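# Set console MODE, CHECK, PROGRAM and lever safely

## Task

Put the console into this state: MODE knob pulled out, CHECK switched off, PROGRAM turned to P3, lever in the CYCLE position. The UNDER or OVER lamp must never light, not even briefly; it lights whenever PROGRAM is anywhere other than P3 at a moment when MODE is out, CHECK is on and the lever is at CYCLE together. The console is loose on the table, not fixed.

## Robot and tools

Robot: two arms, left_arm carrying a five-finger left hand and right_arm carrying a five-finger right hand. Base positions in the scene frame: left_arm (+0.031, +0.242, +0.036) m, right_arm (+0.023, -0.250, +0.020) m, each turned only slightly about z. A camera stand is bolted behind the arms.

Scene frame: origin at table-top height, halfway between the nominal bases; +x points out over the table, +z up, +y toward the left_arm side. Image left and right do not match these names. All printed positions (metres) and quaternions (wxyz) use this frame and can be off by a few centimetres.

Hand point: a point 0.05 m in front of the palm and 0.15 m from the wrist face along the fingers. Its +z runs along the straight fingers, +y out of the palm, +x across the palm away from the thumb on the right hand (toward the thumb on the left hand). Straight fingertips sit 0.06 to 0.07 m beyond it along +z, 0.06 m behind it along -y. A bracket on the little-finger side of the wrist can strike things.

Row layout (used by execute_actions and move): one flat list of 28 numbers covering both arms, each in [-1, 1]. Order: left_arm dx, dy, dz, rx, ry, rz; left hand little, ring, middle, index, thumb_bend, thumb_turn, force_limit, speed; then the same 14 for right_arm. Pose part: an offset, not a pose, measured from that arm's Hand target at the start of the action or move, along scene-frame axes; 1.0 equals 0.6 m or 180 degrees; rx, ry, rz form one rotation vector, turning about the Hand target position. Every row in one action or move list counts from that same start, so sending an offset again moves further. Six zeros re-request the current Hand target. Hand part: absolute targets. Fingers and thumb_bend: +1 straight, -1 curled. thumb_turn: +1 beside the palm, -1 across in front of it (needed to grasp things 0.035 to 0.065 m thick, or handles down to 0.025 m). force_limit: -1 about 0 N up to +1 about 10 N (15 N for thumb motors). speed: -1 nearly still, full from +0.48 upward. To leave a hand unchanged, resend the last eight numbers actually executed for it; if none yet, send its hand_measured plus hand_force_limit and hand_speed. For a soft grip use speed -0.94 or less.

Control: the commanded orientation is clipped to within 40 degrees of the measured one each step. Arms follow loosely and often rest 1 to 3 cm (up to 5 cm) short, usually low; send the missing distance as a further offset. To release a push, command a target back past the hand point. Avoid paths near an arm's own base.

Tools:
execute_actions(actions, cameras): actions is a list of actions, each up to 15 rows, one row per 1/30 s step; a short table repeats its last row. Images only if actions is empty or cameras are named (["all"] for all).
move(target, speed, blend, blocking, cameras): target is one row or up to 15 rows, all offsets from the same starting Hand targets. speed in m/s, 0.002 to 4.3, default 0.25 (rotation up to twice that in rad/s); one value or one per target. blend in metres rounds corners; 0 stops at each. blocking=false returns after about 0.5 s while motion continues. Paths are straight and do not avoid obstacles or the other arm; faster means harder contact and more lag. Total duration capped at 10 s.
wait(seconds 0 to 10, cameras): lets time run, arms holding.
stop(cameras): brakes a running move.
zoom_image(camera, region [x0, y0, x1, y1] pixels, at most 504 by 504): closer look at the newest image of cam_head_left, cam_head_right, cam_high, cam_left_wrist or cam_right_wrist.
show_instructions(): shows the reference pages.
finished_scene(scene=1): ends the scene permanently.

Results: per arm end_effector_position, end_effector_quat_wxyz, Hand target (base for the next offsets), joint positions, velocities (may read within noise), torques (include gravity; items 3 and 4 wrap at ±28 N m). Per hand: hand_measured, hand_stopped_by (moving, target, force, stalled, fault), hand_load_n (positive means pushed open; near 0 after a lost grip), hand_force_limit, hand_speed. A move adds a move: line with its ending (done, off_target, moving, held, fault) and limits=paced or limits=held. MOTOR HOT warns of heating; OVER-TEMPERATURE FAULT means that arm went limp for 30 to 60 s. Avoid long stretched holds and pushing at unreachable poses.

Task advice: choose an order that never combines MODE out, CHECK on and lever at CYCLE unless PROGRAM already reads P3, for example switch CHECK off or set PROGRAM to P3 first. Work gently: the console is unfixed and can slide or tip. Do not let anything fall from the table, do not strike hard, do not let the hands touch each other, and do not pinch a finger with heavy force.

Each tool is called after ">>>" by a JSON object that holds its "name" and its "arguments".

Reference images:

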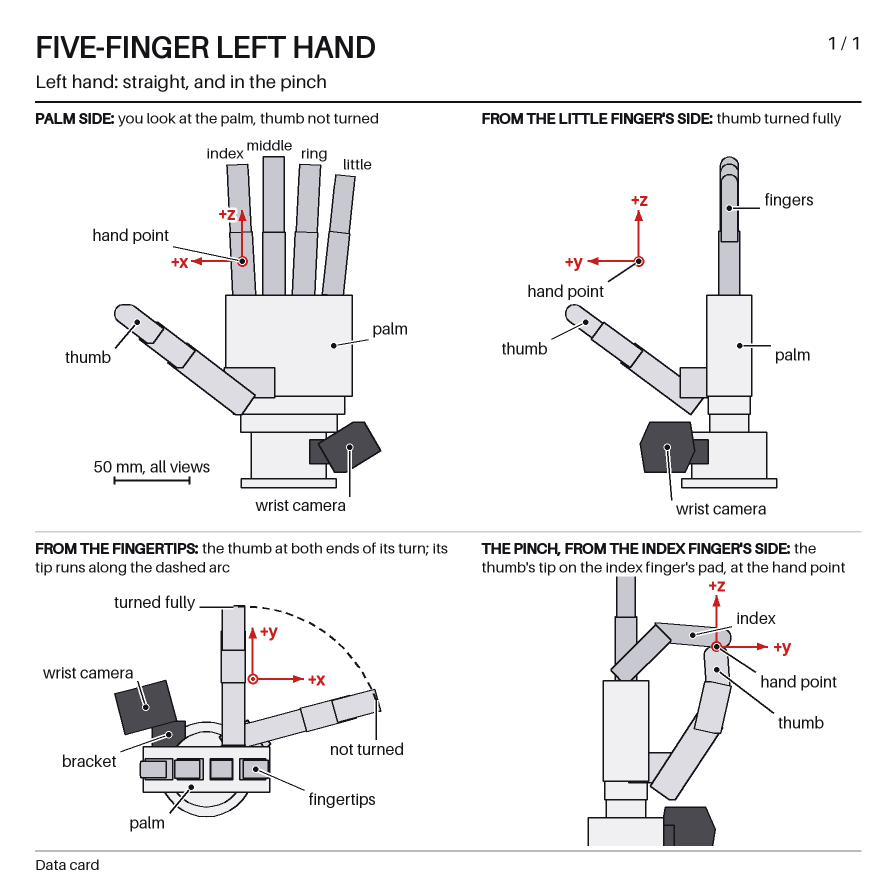

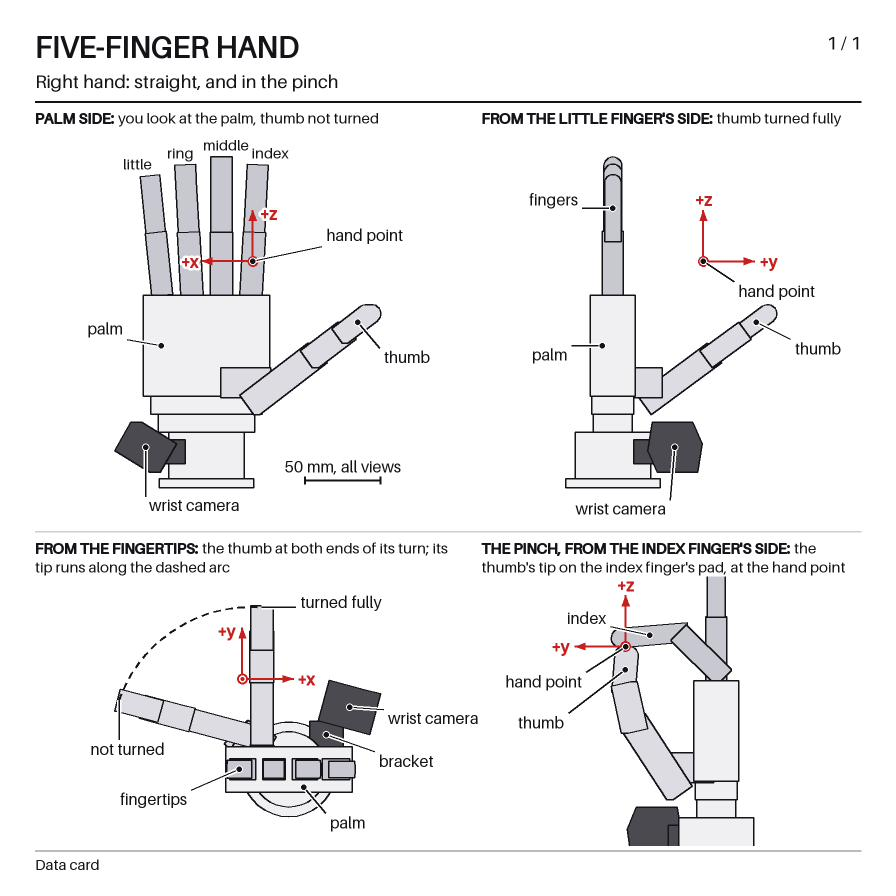

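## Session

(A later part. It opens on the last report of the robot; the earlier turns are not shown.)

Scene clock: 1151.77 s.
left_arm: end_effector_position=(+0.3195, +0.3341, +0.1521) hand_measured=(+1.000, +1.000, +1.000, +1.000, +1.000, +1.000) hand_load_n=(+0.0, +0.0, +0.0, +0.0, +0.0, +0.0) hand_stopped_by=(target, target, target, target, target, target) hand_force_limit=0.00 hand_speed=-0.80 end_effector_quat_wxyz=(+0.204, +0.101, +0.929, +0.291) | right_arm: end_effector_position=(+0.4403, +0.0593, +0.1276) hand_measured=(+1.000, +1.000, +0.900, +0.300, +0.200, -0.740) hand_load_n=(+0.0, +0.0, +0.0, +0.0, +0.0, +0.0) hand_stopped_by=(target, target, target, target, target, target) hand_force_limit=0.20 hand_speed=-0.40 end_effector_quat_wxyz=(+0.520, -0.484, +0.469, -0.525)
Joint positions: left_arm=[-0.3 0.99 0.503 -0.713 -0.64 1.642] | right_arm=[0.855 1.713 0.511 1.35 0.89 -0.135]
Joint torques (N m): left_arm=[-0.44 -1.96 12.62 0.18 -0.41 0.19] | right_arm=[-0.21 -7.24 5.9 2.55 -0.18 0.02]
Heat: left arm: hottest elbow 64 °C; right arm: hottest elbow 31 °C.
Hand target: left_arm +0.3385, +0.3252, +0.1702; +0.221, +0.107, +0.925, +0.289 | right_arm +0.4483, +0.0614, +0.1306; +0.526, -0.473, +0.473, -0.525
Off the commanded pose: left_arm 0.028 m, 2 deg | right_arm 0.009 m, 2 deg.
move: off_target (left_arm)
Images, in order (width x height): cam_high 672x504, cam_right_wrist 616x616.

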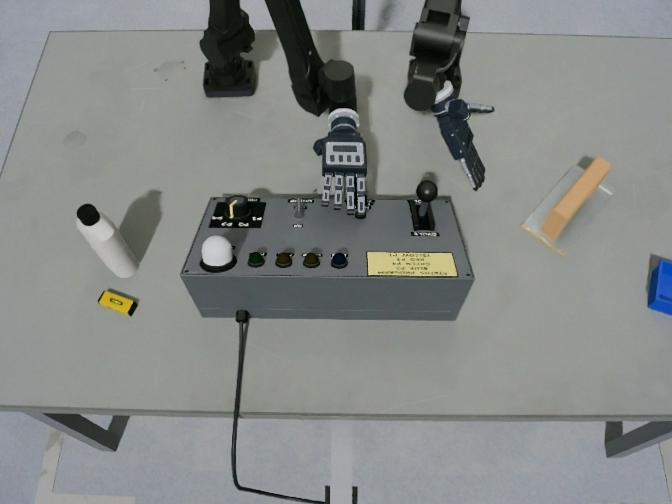

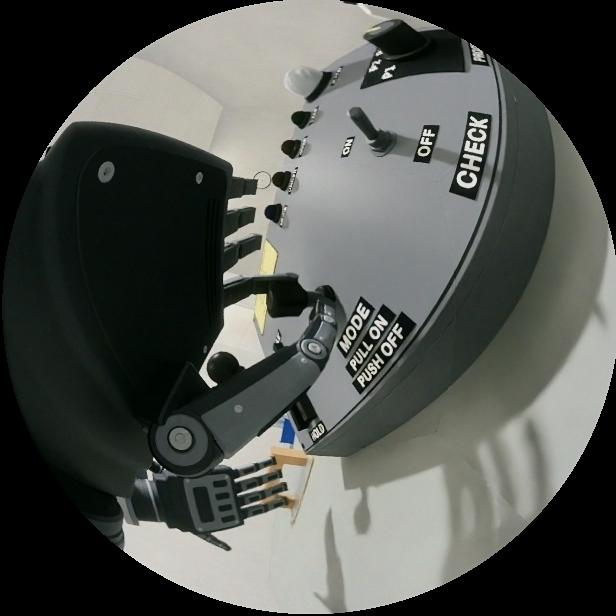

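>>> {"name": "move", "arguments": {"target": [0,0,0,0,0,0,1,1,1,1,1,1,0,-0.8,0,0,0.0092,0,0,0,1,1,0.9,0.3,0.15,-0.74,0.2,-0.4], "speed": 0.04, "cameras": ["cam_high", "cam_right_wrist"]}}

>>> {"name": "zoom_image", "arguments": {"camera": "cam_right_wrist", "region": [240, 240, 380, 380]}}

>>> {"name": "zoom_image", "arguments": {"camera": "cam_high", "region": [330, 170, 390, 230]}}

Scene clock: 1169.60 s.
left_arm: end_effector_position=(+0.3195, +0.3341, +0.1521) hand_measured=(+1.000, +1.000, +1.000, +1.000, +1.000, +1.000) hand_load_n=(+0.0, +0.0, +0.0, +0.5, +0.0, +0.0) hand_stopped_by=(target, target, target, target, target, target) hand_force_limit=0.00 hand_speed=-0.80 end_effector_quat_wxyz=(+0.204, +0.101, +0.929, +0.291) | right_arm: end_effector_position=(+0.4403, +0.0594, +0.1276) hand_measured=(+1.000, +1.000, +0.900, +0.300, +0.150, -0.740) hand_load_n=(+0.0, +0.0, +0.0, -0.5, +0.0, +0.0) hand_stopped_by=(target, target, target, target, target, target) hand_force_limit=0.20 hand_speed=-0.40 end_effector_quat_wxyz=(+0.520, -0.484, +0.469, -0.525)
Joint positions: left_arm=[-0.3 0.99 0.503 -0.713 -0.64 1.642] | right_arm=[0.855 1.713 0.511 1.35 0.89 -0.135]
Joint torques (N m): left_arm=[-1.26 -1.14 12.52 0.55 -0.42 0.16] | right_arm=[-0.38 -8.7 5.91 1.66 -0.18 0.02]
Heat: left arm: hottest elbow 64 °C; right arm: hottest elbow 31 °C.
Hand target: left_arm +0.3385, +0.3252, +0.1702; +0.221, +0.107, +0.925, +0.289 | right_arm +0.4483, +0.0614, +0.1361; +0.526, -0.473, +0.473, -0.525
Off the commanded pose: left_arm 0.028 m, 2 deg | right_arm 0.012 m, 2 deg.
move: off_target (left_arm, right_arm)
Images, in order (width x height): cam_high 672x504, cam_right_wrist 616x616.

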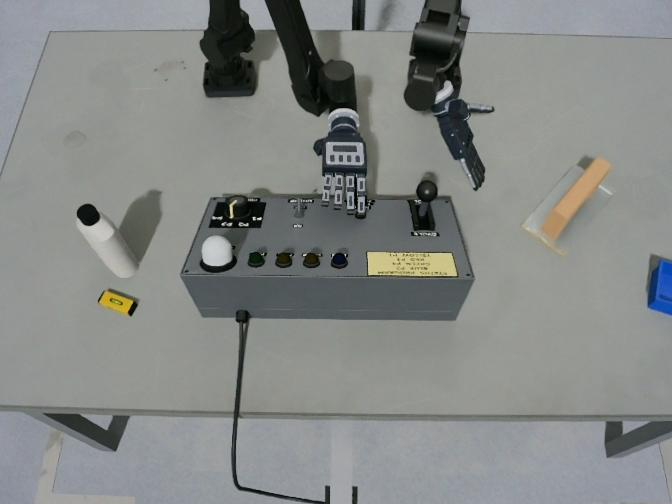

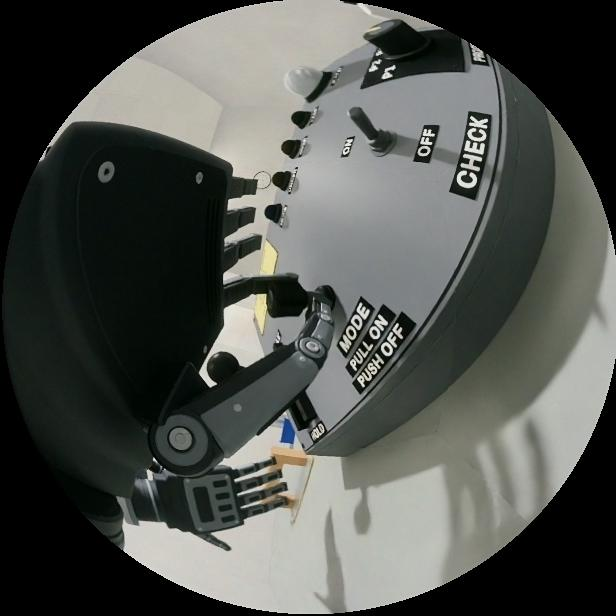

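Scaled by 3.600 from the camera's 616x616 image, which has a finer 880x880 frame.

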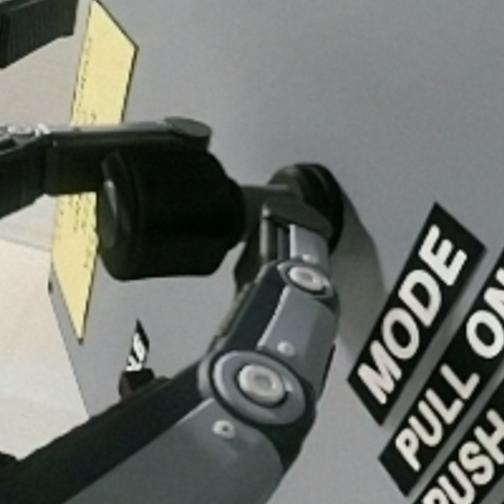

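Scaled by 8.400.

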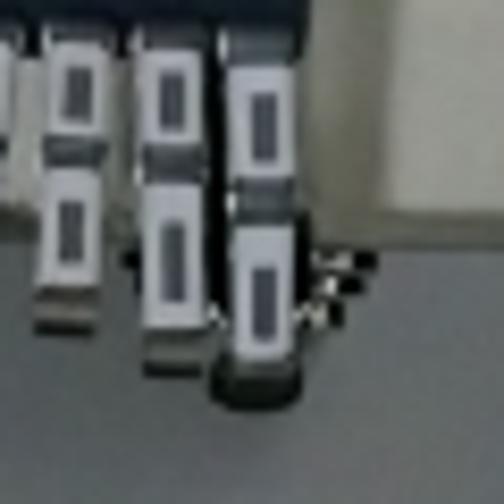

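>>> {"name": "move", "arguments": {"target": [0,0,0,0,0,0,1,1,1,1,1,1,0,-0.8,0,0,0,0,0,0,1,1,0.9,-0.45,0.15,-0.74,0.0,-0.85], "speed": 0.04, "cameras": ["cam_high", "cam_right_wrist"]}}

>>> {"name": "zoom_image", "arguments": {"camera": "cam_right_wrist", "region": [240, 240, 380, 380]}}

>>> {"name": "zoom_image", "arguments": {"camera": "cam_high", "region": [330, 170, 390, 230]}}

Scene clock: 1182.77 s.
left_arm: end_effector_position=(+0.3195, +0.3341, +0.1521) hand_measured=(+1.000, +1.000, +1.000, +1.000, +1.000, +1.000) hand_load_n=(+0.0, +0.0, +0.0, +0.0, -0.5, +0.0) hand_stopped_by=(target, target, target, target, target, target) hand_force_limit=0.00 hand_speed=-0.80 end_effector_quat_wxyz=(+0.204, +0.101, +0.929, +0.291) | right_arm: end_effector_position=(+0.4438, +0.0610, +0.1309) hand_measured=(+1.000, +1.000, +0.900, +0.094, +0.150, -0.740) hand_load_n=(+0.0, +0.0, +0.0, +5.0, +2.0, -0.5) hand_stopped_by=(target, target, target, force, target, target) hand_force_limit=0.00 hand_speed=-0.85 end_effector_quat_wxyz=(+0.524, -0.480, +0.470, -0.525)
Joint positions: left_arm=[-0.3 0.99 0.503 -0.713 -0.64 1.642] | right_arm=[0.85 1.713 0.519 1.35 0.885 -0.133]
Joint torques (N m): left_arm=[-1.49 -1.03 12.48 0.61 -0.43 0.22] | right_arm=[0.32 -8.76 5.31 1.68 -0.02 0]
Heat: left arm: hottest elbow 64 °C; right arm: hottest elbow 32 °C.
Hand target: left_arm +0.3385, +0.3252, +0.1702; +0.221, +0.107, +0.925, +0.289 | right_arm +0.4483, +0.0614, +0.1362; +0.526, -0.473, +0.473, -0.525
Off the commanded pose: left_arm 0.028 m, 2 deg | right_arm 0.007 m, 1 deg.
move: off_target (left_arm)
Images, in order (width x height): cam_high 672x504, cam_right_wrist 616x616.

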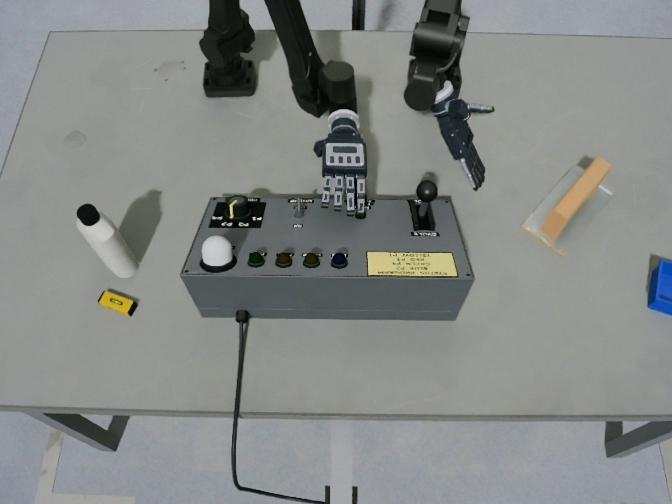

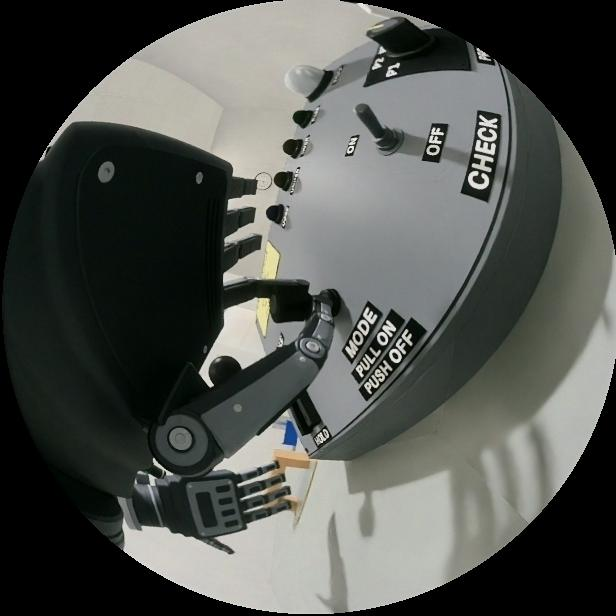

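Scaled by 3.600 from the camera's 616x616 image, which has a finer 880x880 frame.

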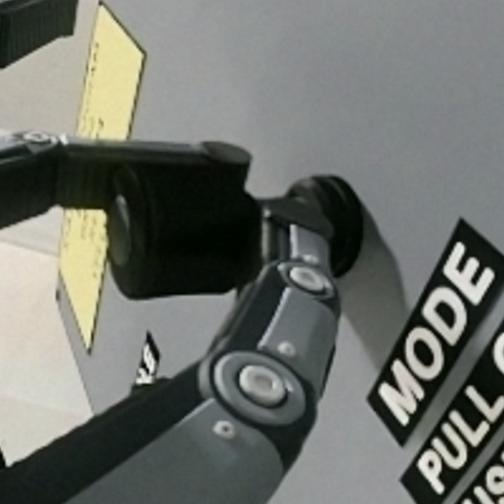

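Scaled by 8.400.

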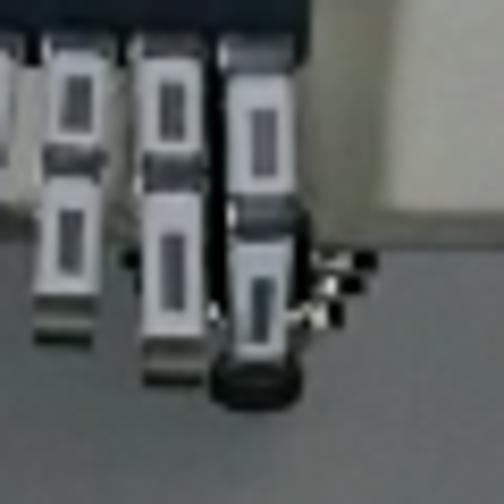

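>>> {"name": "move", "arguments": {"target": [0,0,0,0,0,0,1,1,1,1,1,1,0,-0.8,0,0,0,0,0,0,1,1,0.9,-0.5,0.15,-0.74,0.5,-0.85], "speed": 0.04, "cameras": ["cam_high", "cam_right_wrist"]}}

>>> {"name": "zoom_image", "arguments": {"camera": "cam_right_wrist", "region": [240, 240, 380, 380]}}

>>> {"name": "zoom_image", "arguments": {"camera": "cam_high", "region": [330, 170, 390, 230]}}

Scene clock: 1219.77 s.
left_arm: end_effector_position=(+0.3195, +0.3341, +0.1521) hand_measured=(+1.000, +1.000, +1.000, +1.000, +1.000, +1.000) hand_load_n=(+0.0, +0.0, +0.0, +0.0, +0.0, +0.0) hand_stopped_by=(target, target, target, target, target, target) hand_force_limit=0.00 hand_speed=-0.80 end_effector_quat_wxyz=(+0.204, +0.101, +0.929, +0.291) | right_arm: end_effector_position=(+0.4441, +0.0609, +0.1311) hand_measured=(+1.000, +1.000, +0.900, +0.084, +0.150, -0.740) hand_load_n=(+0.0, +0.0, +0.0, +7.0, +3.0, -1.0) hand_stopped_by=(target, target, target, force, target, target) hand_force_limit=0.50 hand_speed=-0.85 end_effector_quat_wxyz=(+0.524, -0.479, +0.470, -0.525)
Joint positions: left_arm=[-0.3 0.99 0.503 -0.713 -0.64 1.642] | right_arm=[0.849 1.713 0.52 1.35 0.885 -0.133]
Joint torques (N m): left_arm=[-0.73 -1.03 12.55 0.59 -0.4 0.19] | right_arm=[0.15 -8.82 5.34 1.66 -0.01 -0.01]
Heat: left arm: hottest elbow 64 °C; right arm: hottest elbow 33 °C.
Hand target: left_arm +0.3385, +0.3252, +0.1702; +0.221, +0.107, +0.925, +0.289 | right_arm +0.4483, +0.0613, +0.1361; +0.526, -0.473, +0.473, -0.525
Off the commanded pose: left_arm 0.028 m, 2 deg | right_arm 0.007 m, 1 deg.
move: off_target (left_arm)
Images, in order (width x height): cam_high 672x504, cam_right_wrist 616x616.

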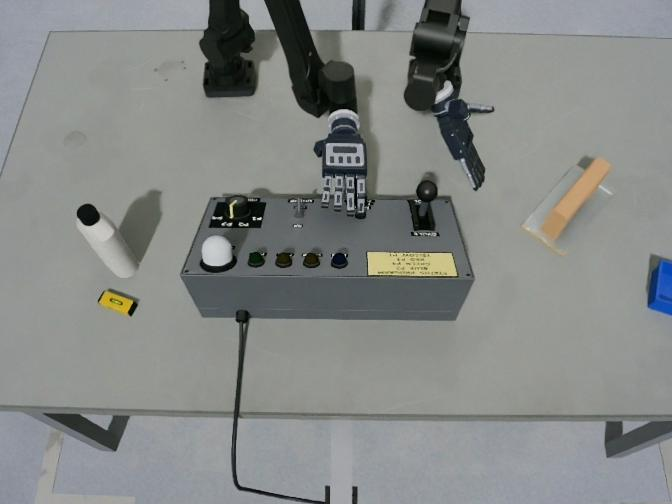

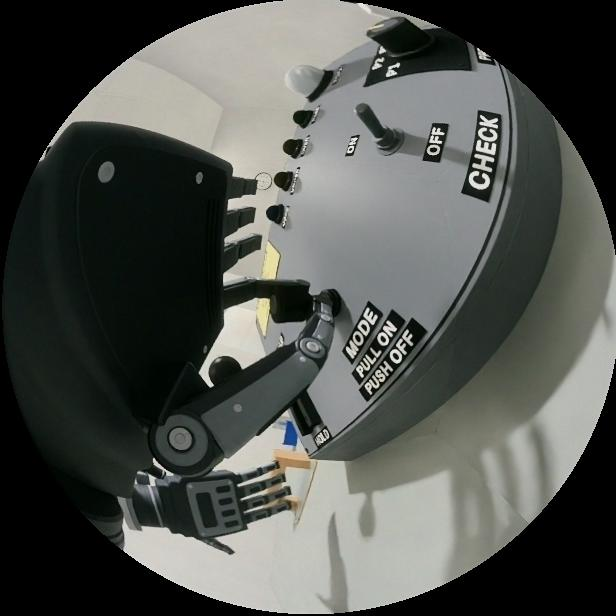

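Scaled by 3.600 from the camera's 616x616 image, which has a finer 880x880 frame.

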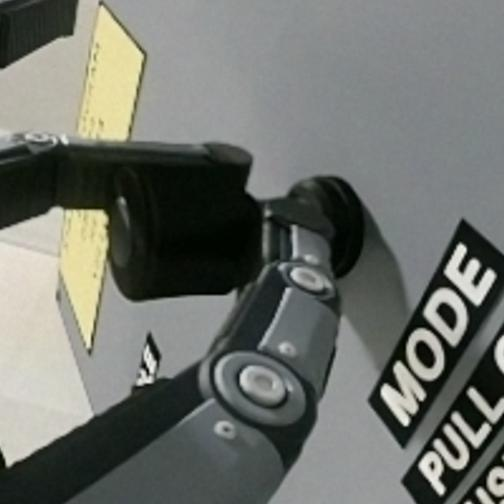

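Scaled by 8.400.

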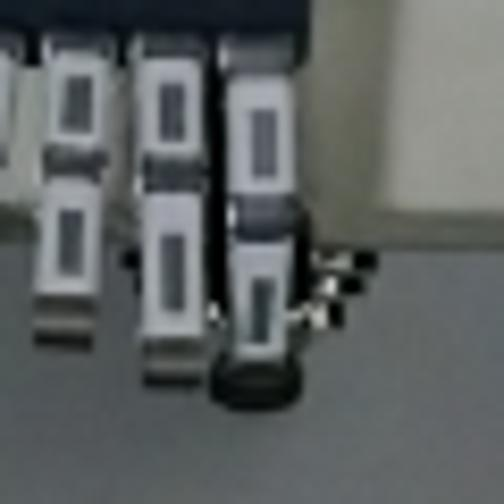

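>>> {"name": "move", "arguments": {"target": [0,0,0,0,0,0,1,1,1,1,1,1,0,-0.8,-0.0175,0,0.0227,0,0,0,1,1,0.9,-0.5,0.15,-0.74,0.5,-0.85], "speed": 0.03, "cameras": ["cam_high", "cam_right_wrist"]}}

>>> {"name": "zoom_image", "arguments": {"camera": "cam_right_wrist", "region": [240, 240, 380, 380]}}

>>> {"name": "zoom_image", "arguments": {"camera": "cam_high", "region": [330, 170, 390, 230]}}

Scene clock: 1227.47 s.
left_arm: end_effector_position=(+0.3195, +0.3341, +0.1521) hand_measured=(+1.000, +1.000, +1.000, +1.000, +1.000, +1.000) hand_load_n=(+0.0, +0.0, +0.0, +0.0, +0.0, +0.0) hand_stopped_by=(target, target, target, target, target, target) hand_force_limit=0.00 hand_speed=-0.80 end_effector_quat_wxyz=(+0.204, +0.101, +0.929, +0.291) | right_arm: end_effector_position=(+0.4413, +0.0551, +0.1406) hand_measured=(+1.000, +1.000, +0.900, +0.084, +0.150, -0.740) hand_load_n=(+0.0, +0.0, -0.5, +0.0, +0.5, -1.0) hand_stopped_by=(target, target, target, force, target, target) hand_force_limit=0.50 hand_speed=-0.85 end_effector_quat_wxyz=(+0.518, -0.476, +0.476, -0.529)
Joint positions: left_arm=[-0.3 0.99 0.503 -0.713 -0.64 1.642] | right_arm=[0.853 1.668 0.512 1.311 0.909 -0.133]
Joint torques (N m): left_arm=[-1.14 -1.61 12.7 0.34 -0.43 0.16] | right_arm=[1.73 -9.29 5.01 1.63 -0.04 -0.09]
Heat: left arm: hottest elbow 64 °C; right arm: hottest elbow 33 °C.
Hand target: left_arm +0.3385, +0.3252, +0.1702; +0.221, +0.107, +0.925, +0.289 | right_arm +0.4378, +0.0614, +0.1498; +0.526, -0.473, +0.473, -0.525
Off the commanded pose: left_arm 0.028 m, 2 deg | right_arm 0.012 m, 1 deg.
move: off_target (left_arm, right_arm)
Images, in order (width x height): cam_high 672x504, cam_right_wrist 616x616.

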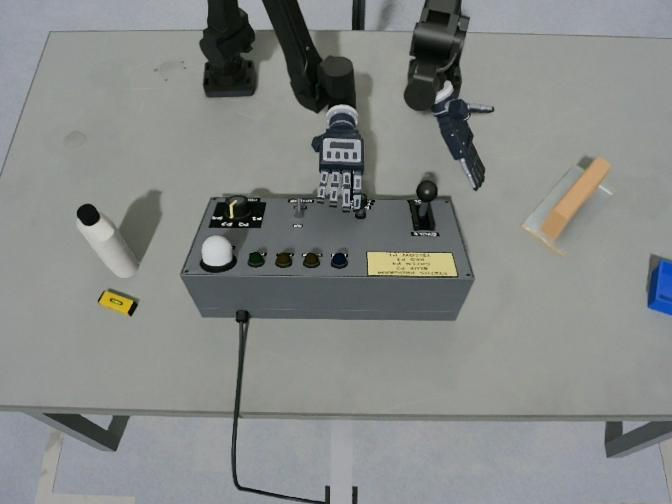

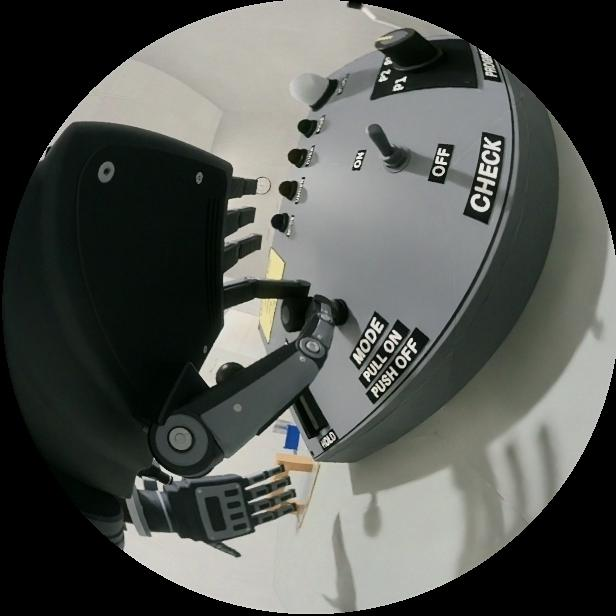

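Scaled by 3.600 from the camera's 616x616 image, which has a finer 880x880 frame.

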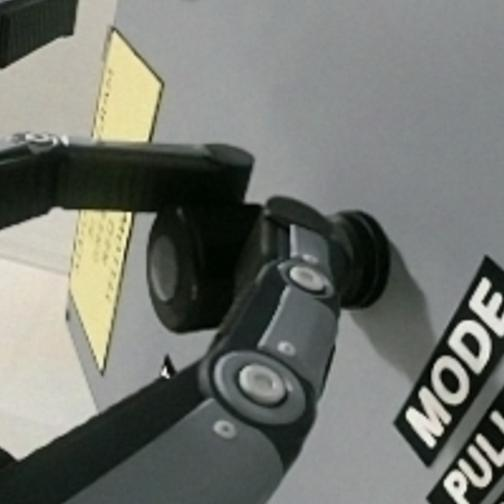

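Scaled by 8.400.

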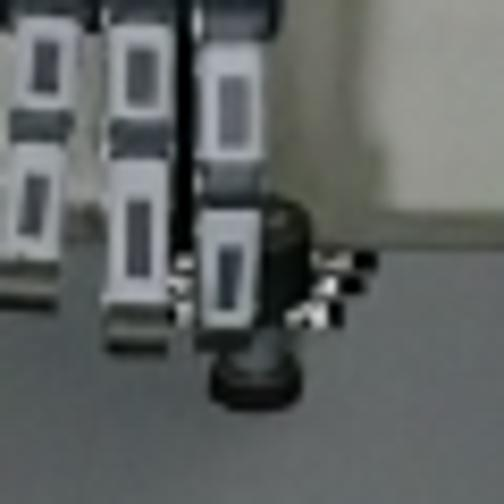

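>>> {"name": "move", "arguments": {"target": [[0,0,0,0,0,0,1,1,1,1,1,1,0,-0.8,0,0,0,0,0,0,1,1,0.9,0.3,0.2,-0.74,0.2,-0.4],[0,0,0,0,0,0,1,1,1,1,1,1,0,-0.8,-0.005,0.01,-0.005,0,0,0,1,1,0.9,0.3,0.2,-0.74,0.2,-0.4]], "speed": 0.04, "cameras": ["cam_high"]}}

>>> {"name": "zoom_image", "arguments": {"camera": "cam_high", "region": [330, 170, 390, 230]}}

Scene clock: 1268.20 s.
left_arm: end_effector_position=(+0.3195, +0.3341, +0.1521) hand_measured=(+1.000, +1.000, +1.000, +1.000, +1.000, +1.000) hand_load_n=(+0.0, +0.0, +0.0, +0.0, +0.0, +0.0) hand_stopped_by=(target, target, target, target, target, target) hand_force_limit=0.00 hand_speed=-0.80 end_effector_quat_wxyz=(+0.204, +0.101, +0.929, +0.291) | right_arm: end_effector_position=(+0.4359, +0.0603, +0.1412) hand_measured=(+1.000, +1.000, +0.900, +0.300, +0.200, -0.740) hand_load_n=(+0.0, +0.0, +0.0, -0.5, +0.0, +0.0) hand_stopped_by=(target, target, target, target, target, target) hand_force_limit=0.20 hand_speed=-0.40 end_effector_quat_wxyz=(+0.520, -0.476, +0.475, -0.526)
Joint positions: left_arm=[-0.3 0.99 0.503 -0.713 -0.64 1.642] | right_arm=[0.872 1.666 0.512 1.311 0.922 -0.133]
Joint torques (N m): left_arm=[-1.67 -1.26 12.72 0.53 -0.46 0.2] | right_arm=[1.61 -8.06 5.64 2.11 0.07 -0.12]
Heat: left arm: hottest elbow 65 °C; right arm: hottest elbow 32 °C.
Hand target: left_arm +0.3385, +0.3252, +0.1702; +0.221, +0.107, +0.925, +0.289 | right_arm +0.4349, +0.0674, +0.1468; +0.526, -0.473, +0.473, -0.525
Off the commanded pose: left_arm 0.028 m, 2 deg | right_arm 0.009 m, 1 deg.
move: off_target (left_arm)
Images, in order (width x height): cam_high 672x504.

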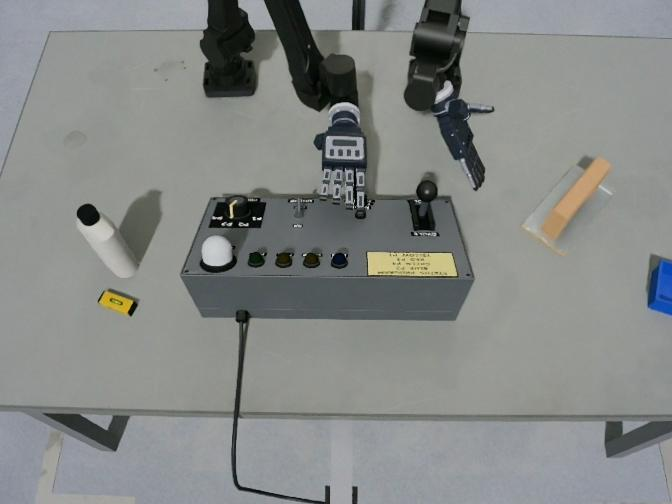

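Scaled by 8.400.

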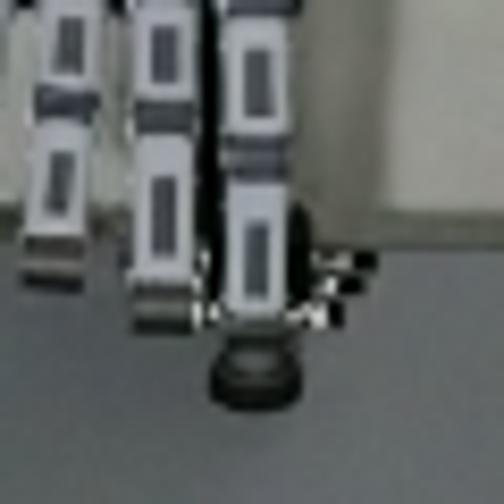

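>>> {"name": "move", "arguments": {"target": [0,0,0,0,0,0,1,1,1,1,1,1,0,-0.8,0.0223,-0.0082,-0.0205,0,0,0,1,1,0.9,0.3,0.15,-0.74,0.2,-0.4], "speed": 0.05, "cameras": ["cam_high", "cam_right_wrist"]}}

>>> {"name": "zoom_image", "arguments": {"camera": "cam_high", "region": [330, 170, 390, 230]}}

>>> {"name": "zoom_image", "arguments": {"camera": "cam_right_wrist", "region": [240, 240, 380, 380]}}

Scene clock: 1286.23 s.
left_arm: end_effector_position=(+0.3195, +0.3341, +0.1521) hand_measured=(+1.000, +1.000, +1.000, +1.000, +1.000, +1.000) hand_load_n=(+0.0, +0.0, +0.0, +0.0, -0.5, +0.0) hand_stopped_by=(target, target, target, target, target, target) hand_force_limit=0.00 hand_speed=-0.80 end_effector_quat_wxyz=(+0.204, +0.101, +0.929, +0.291) | right_arm: end_effector_position=(+0.4399, +0.0598, +0.1293) hand_measured=(+1.000, +1.000, +0.900, +0.300, +0.150, -0.740) hand_load_n=(+0.0, +0.0, +0.0, -0.5, +0.0, +0.0) hand_stopped_by=(target, target, target, target, target, target) hand_force_limit=0.20 hand_speed=-0.40 end_effector_quat_wxyz=(+0.518, -0.486, +0.469, -0.525)
Joint positions: left_arm=[-0.3 0.99 0.503 -0.713 -0.64 1.642] | right_arm=[0.856 1.7 0.512 1.329 0.892 -0.133]
Joint torques (N m): left_arm=[-0.09 -0.91 12.44 0.46 -0.42 0.2] | right_arm=[-0.26 -7.59 6.2 2.7 -0.18 0]
Heat: left arm: hottest elbow 65 °C; right arm: hottest elbow 32 °C.
Hand target: left_arm +0.3385, +0.3252, +0.1702; +0.221, +0.107, +0.925, +0.289 | right_arm +0.4483, +0.0625, +0.1346; +0.526, -0.473, +0.473, -0.525
Off the commanded pose: left_arm 0.028 m, 2 deg | right_arm 0.010 m, 2 deg.
move: off_target (left_arm)
Images, in order (width x height): cam_high 672x504, cam_right_wrist 616x616.

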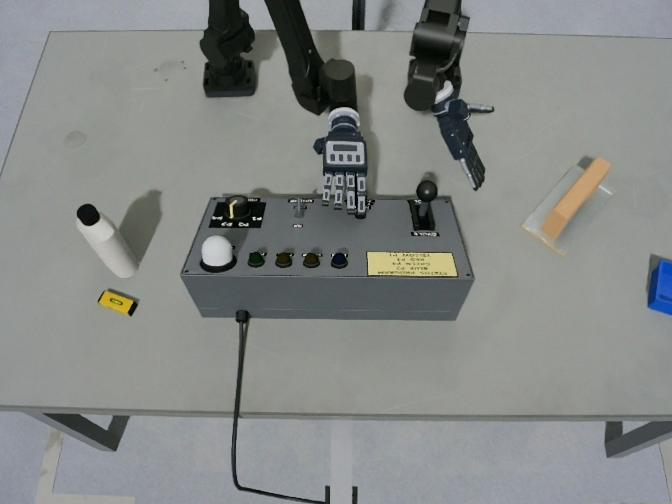

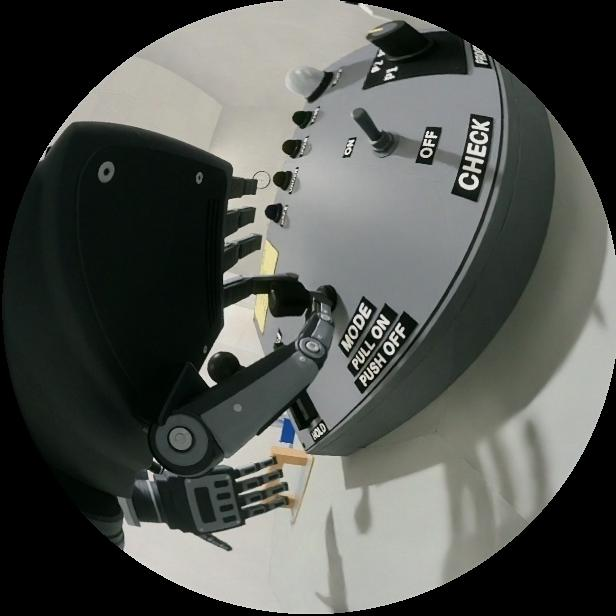

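Scaled by 8.400.

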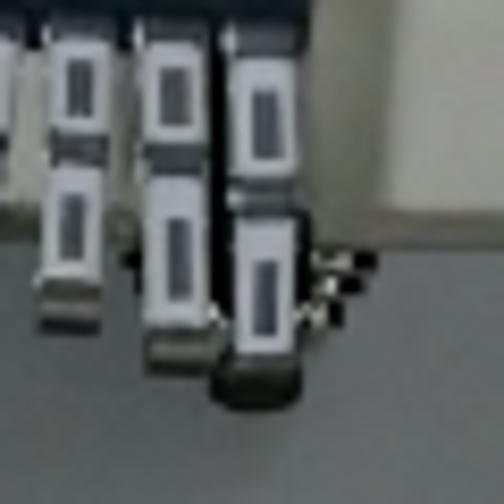

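Scaled by 3.600 from the camera's 616x616 image, which has a finer 880x880 frame.

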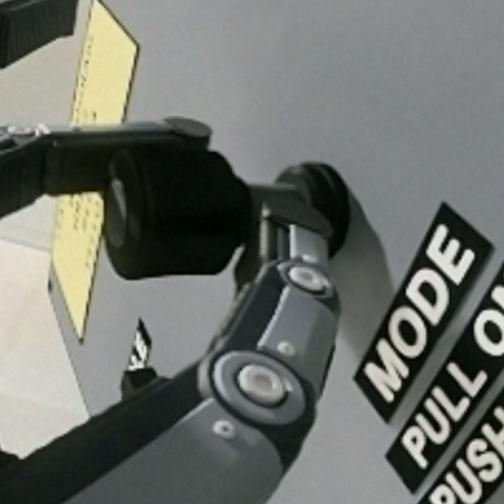

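>>> {"name": "move", "arguments": {"target": [0,0,0,0,0,0,1,1,1,1,1,1,0,-0.8,0,0,0.003,0,0,0,1,1,0.9,-0.5,0.15,-0.74,0.7,-0.85], "speed": 0.04, "cameras": ["cam_high", "cam_right_wrist"]}}

>>> {"name": "zoom_image", "arguments": {"camera": "cam_high", "region": [330, 170, 390, 230]}}

>>> {"name": "zoom_image", "arguments": {"camera": "cam_right_wrist", "region": [240, 240, 380, 380]}}

Scene clock: 1293.43 s.
left_arm: end_effector_position=(+0.3195, +0.3341, +0.1521) hand_measured=(+1.000, +1.000, +1.000, +1.000, +1.000, +1.000) hand_load_n=(+0.0, +0.5, +0.0, +0.0, +0.0, +0.0) hand_stopped_by=(target, target, target, target, target, target) hand_force_limit=0.00 hand_speed=-0.80 end_effector_quat_wxyz=(+0.204, +0.101, +0.929, +0.291) | right_arm: end_effector_position=(+0.4433, +0.0613, +0.1326) hand_measured=(+1.000, +1.000, +0.900, +0.082, +0.152, -0.740) hand_load_n=(+0.0, +0.0, +0.0, +11.5, +4.0, -1.0) hand_stopped_by=(target, target, target, force, target, target) hand_force_limit=0.70 hand_speed=-0.85 end_effector_quat_wxyz=(+0.521, -0.482, +0.470, -0.525)
Joint positions: left_arm=[-0.3 0.99 0.503 -0.713 -0.64 1.642] | right_arm=[0.851 1.7 0.52 1.329 0.887 -0.132]
Joint torques (N m): left_arm=[-1.85 -2.14 12.33 0.4 -0.37 0.19] | right_arm=[0.26 -7.88 5.59 2.45 -0.02 -0.02]
Heat: left arm: hottest elbow 65 °C; right arm: hottest elbow 32 °C.
Hand target: left_arm +0.3385, +0.3252, +0.1702; +0.221, +0.107, +0.925, +0.289 | right_arm +0.4482, +0.0625, +0.1363; +0.526, -0.473, +0.473, -0.525
Off the commanded pose: left_arm 0.028 m, 2 deg | right_arm 0.006 m, 1 deg.
move: off_target (left_arm)
Images, in order (width x height): cam_high 672x504, cam_right_wrist 616x616.

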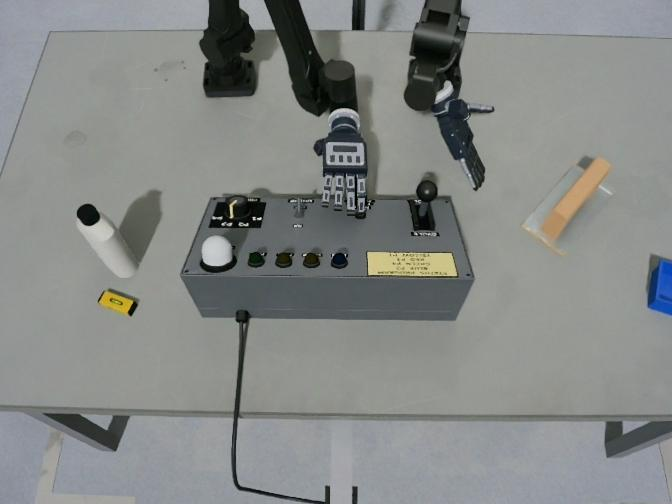

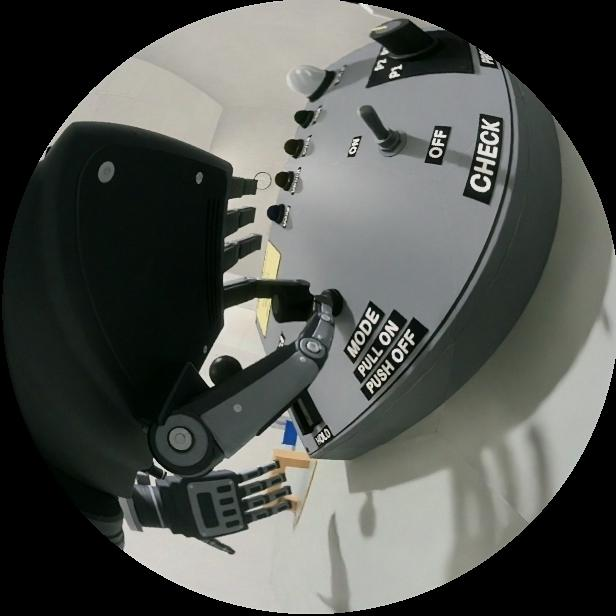

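Scaled by 8.400.

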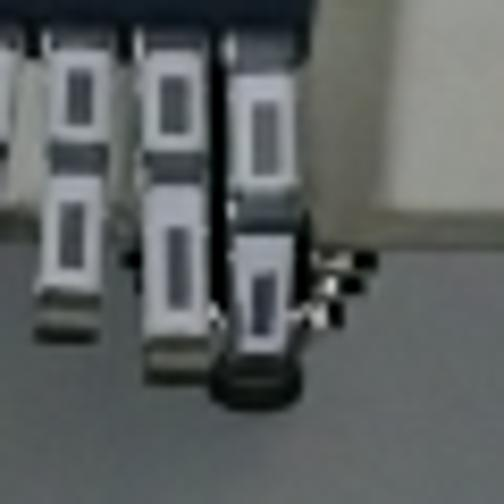

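Scaled by 3.600 from the camera's 616x616 image, which has a finer 880x880 frame.

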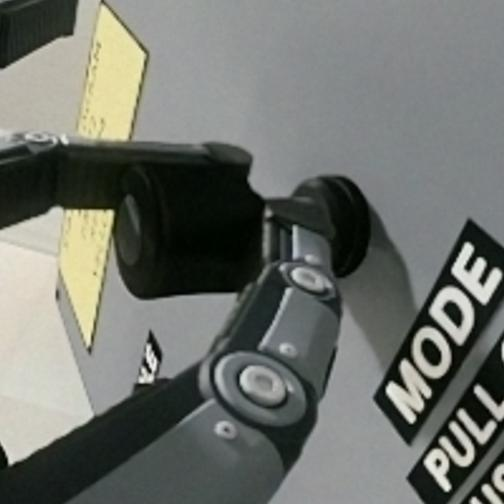

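>>> {"name": "move", "arguments": {"target": [0,0,0,0,0,0,1,1,1,1,1,1,0,-0.8,-0.01,0,0.0225,0,0,0.0059,1,1,0.9,-0.5,0.15,-0.74,0.7,-0.85], "speed": 0.03, "cameras": ["cam_high", "cam_right_wrist"]}}

>>> {"name": "zoom_image", "arguments": {"camera": "cam_high", "region": [330, 170, 390, 230]}}

>>> {"name": "zoom_image", "arguments": {"camera": "cam_right_wrist", "region": [240, 240, 380, 380]}}

Scene clock: 1307.00 s.
left_arm: end_effector_position=(+0.3195, +0.3341, +0.1521) hand_measured=(+1.000, +1.000, +1.000, +1.000, +1.000, +1.000) hand_load_n=(+0.0, +0.0, +0.0, +0.0, +0.0, +0.0) hand_stopped_by=(target, target, target, target, target, target) hand_force_limit=0.00 hand_speed=-0.80 end_effector_quat_wxyz=(+0.204, +0.101, +0.929, +0.291) | right_arm: end_effector_position=(+0.4429, +0.0622, +0.1335) hand_measured=(+1.000, +1.000, +0.900, +0.082, +0.152, -0.740) hand_load_n=(-0.5, -0.5, +0.0, +12.0, +5.0, +0.0) hand_stopped_by=(target, target, target, force, target, target) hand_force_limit=0.70 hand_speed=-0.85 end_effector_quat_wxyz=(+0.519, -0.490, +0.466, -0.523)
Joint positions: left_arm=[-0.3 0.99 0.503 -0.713 -0.64 1.642] | right_arm=[0.85 1.685 0.52 1.299 0.877 -0.132]
Joint torques (N m): left_arm=[-1.08 -0.79 12.46 0.29 -0.39 0.18] | right_arm=[0.56 -10.7 4.56 1.83 -0.09 0.01]
Heat: left arm: hottest elbow 65 °C; right arm: hottest elbow 32 °C.
Hand target: left_arm +0.3385, +0.3252, +0.1702; +0.221, +0.107, +0.925, +0.289 | right_arm +0.4421, +0.0626, +0.1497; +0.531, -0.477, +0.469, -0.520
Off the commanded pose: left_arm 0.028 m, 2 deg | right_arm 0.016 m, 2 deg.
move: off_target (left_arm, right_arm)
Images, in order (width x height): cam_high 672x504, cam_right_wrist 616x616.

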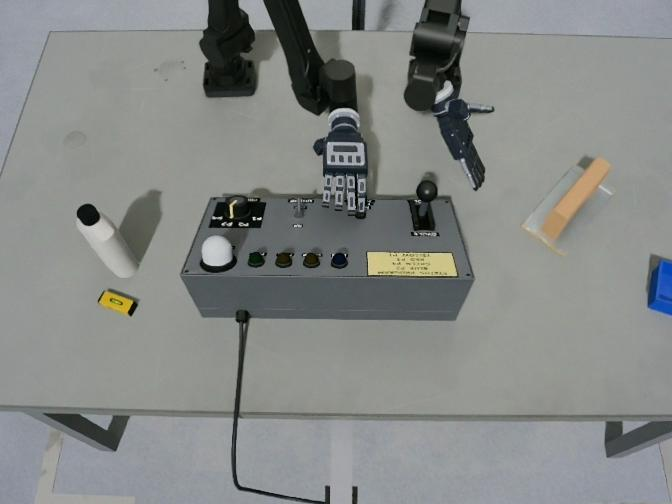

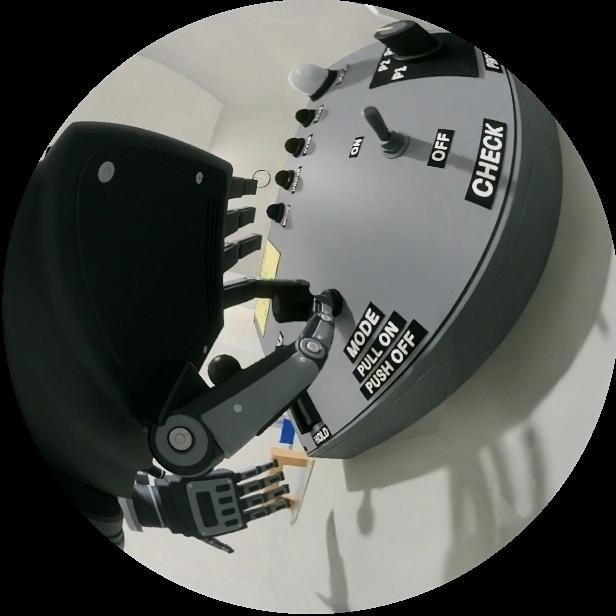

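Scaled by 8.400.

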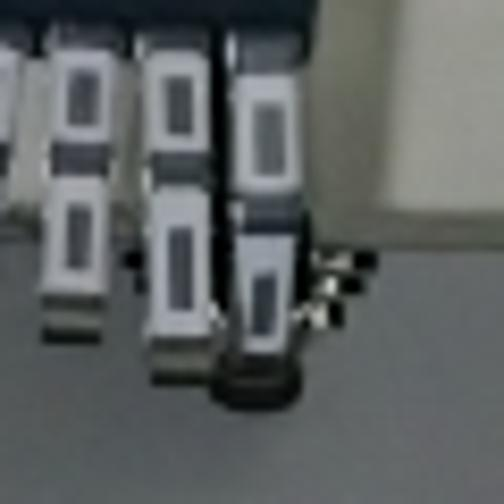

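Scaled by 3.600 from the camera's 616x616 image, which has a finer 880x880 frame.

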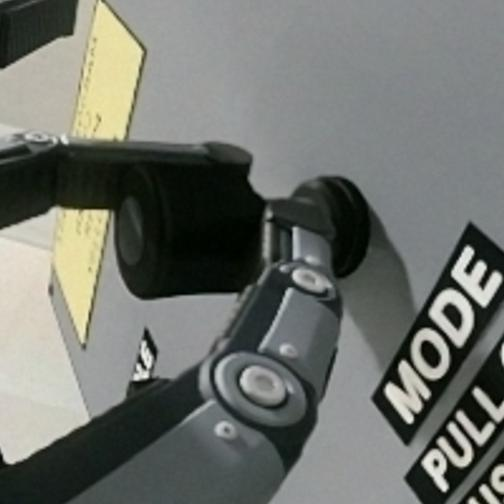

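>>> {"name": "move", "arguments": {"target": [0,0,0,0,0,0,1,1,1,1,1,1,0,-0.8,-0.005,0,0.0133,0,0,0.003,1,1,0.9,-0.5,0.15,-0.74,0.7,-0.85], "speed": 0.03, "cameras": ["cam_high", "cam_right_wrist"]}}

>>> {"name": "zoom_image", "arguments": {"camera": "cam_high", "region": [330, 170, 390, 230]}}

>>> {"name": "zoom_image", "arguments": {"camera": "cam_right_wrist", "region": [240, 240, 380, 380]}}

Scene clock: 1314.97 s.
left_arm: end_effector_position=(+0.3195, +0.3341, +0.1521) hand_measured=(+1.000, +1.000, +1.000, +1.000, +1.000, +1.000) hand_load_n=(+0.0, +0.0, +0.0, +0.0, +0.0, +0.0) hand_stopped_by=(target, target, target, target, target, target) hand_force_limit=0.00 hand_speed=-0.80 end_effector_quat_wxyz=(+0.204, +0.101, +0.929, +0.291) | right_arm: end_effector_position=(+0.4420, +0.0613, +0.1362) hand_measured=(+1.000, +1.000, +0.900, +0.082, +0.152, -0.740) hand_load_n=(-0.5, +0.0, +0.0, +13.5, +7.0, -0.5) hand_stopped_by=(target, target, target, force, target, target) hand_force_limit=0.70 hand_speed=-0.85 end_effector_quat_wxyz=(+0.515, -0.496, +0.464, -0.523)
Joint positions: left_arm=[-0.3 0.99 0.503 -0.713 -0.64 1.642] | right_arm=[0.849 1.661 0.517 1.263 0.87 -0.132]
Joint torques (N m): left_arm=[-0.97 -1.2 12.66 0.43 -0.39 0.2] | right_arm=[0.85 -11.69 4.4 2.02 -0.1 0.02]
Heat: left arm: hottest elbow 65 °C; right arm: hottest elbow 32 °C.
Hand target: left_arm +0.3385, +0.3252, +0.1702; +0.221, +0.107, +0.925, +0.289 | right_arm +0.4391, +0.0625, +0.1577; +0.534, -0.480, +0.467, -0.517
Off the commanded pose: left_arm 0.028 m, 2 deg | right_arm 0.022 m, 3 deg.
move: off_target (left_arm, right_arm)
Images, in order (width x height): cam_high 672x504, cam_right_wrist 616x616.

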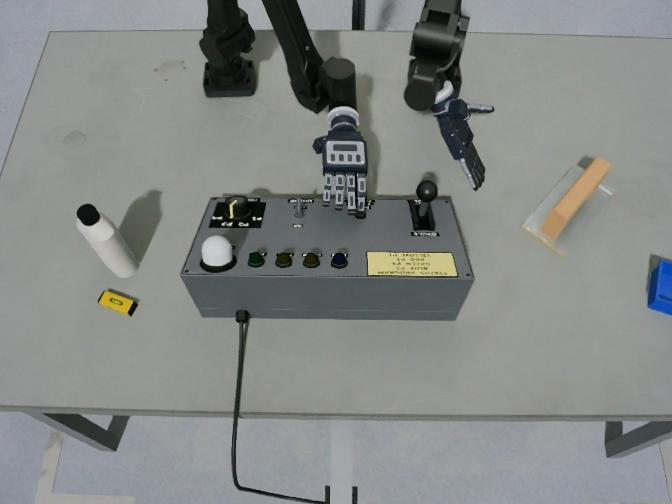

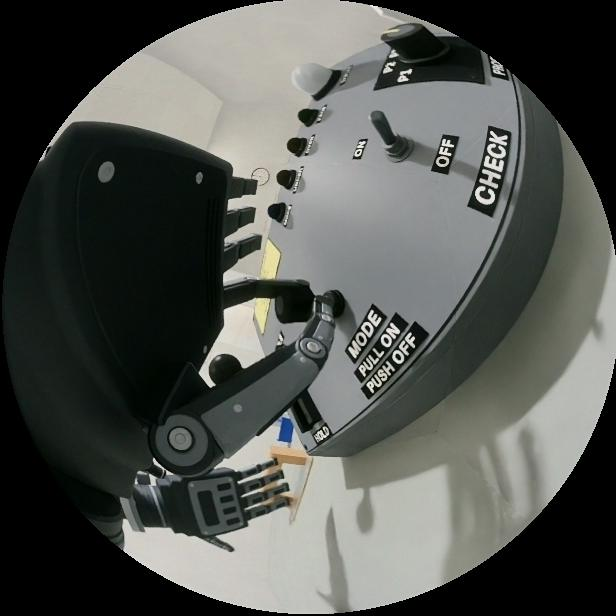

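Scaled by 8.400.

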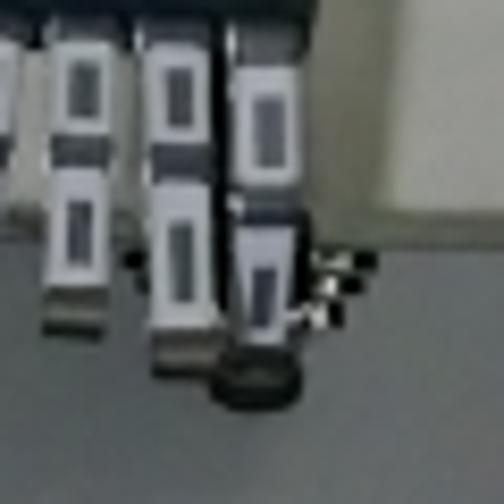

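Scaled by 3.600 from the camera's 616x616 image, which has a finer 880x880 frame.

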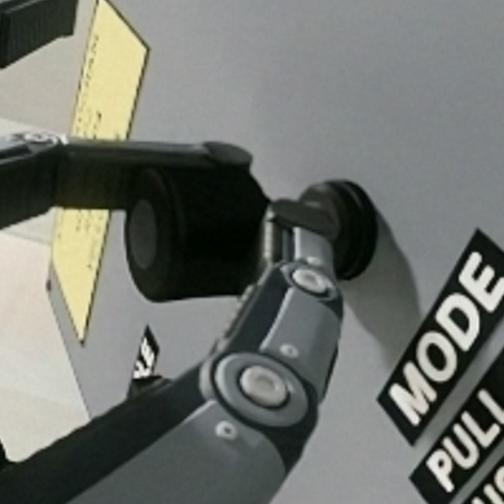

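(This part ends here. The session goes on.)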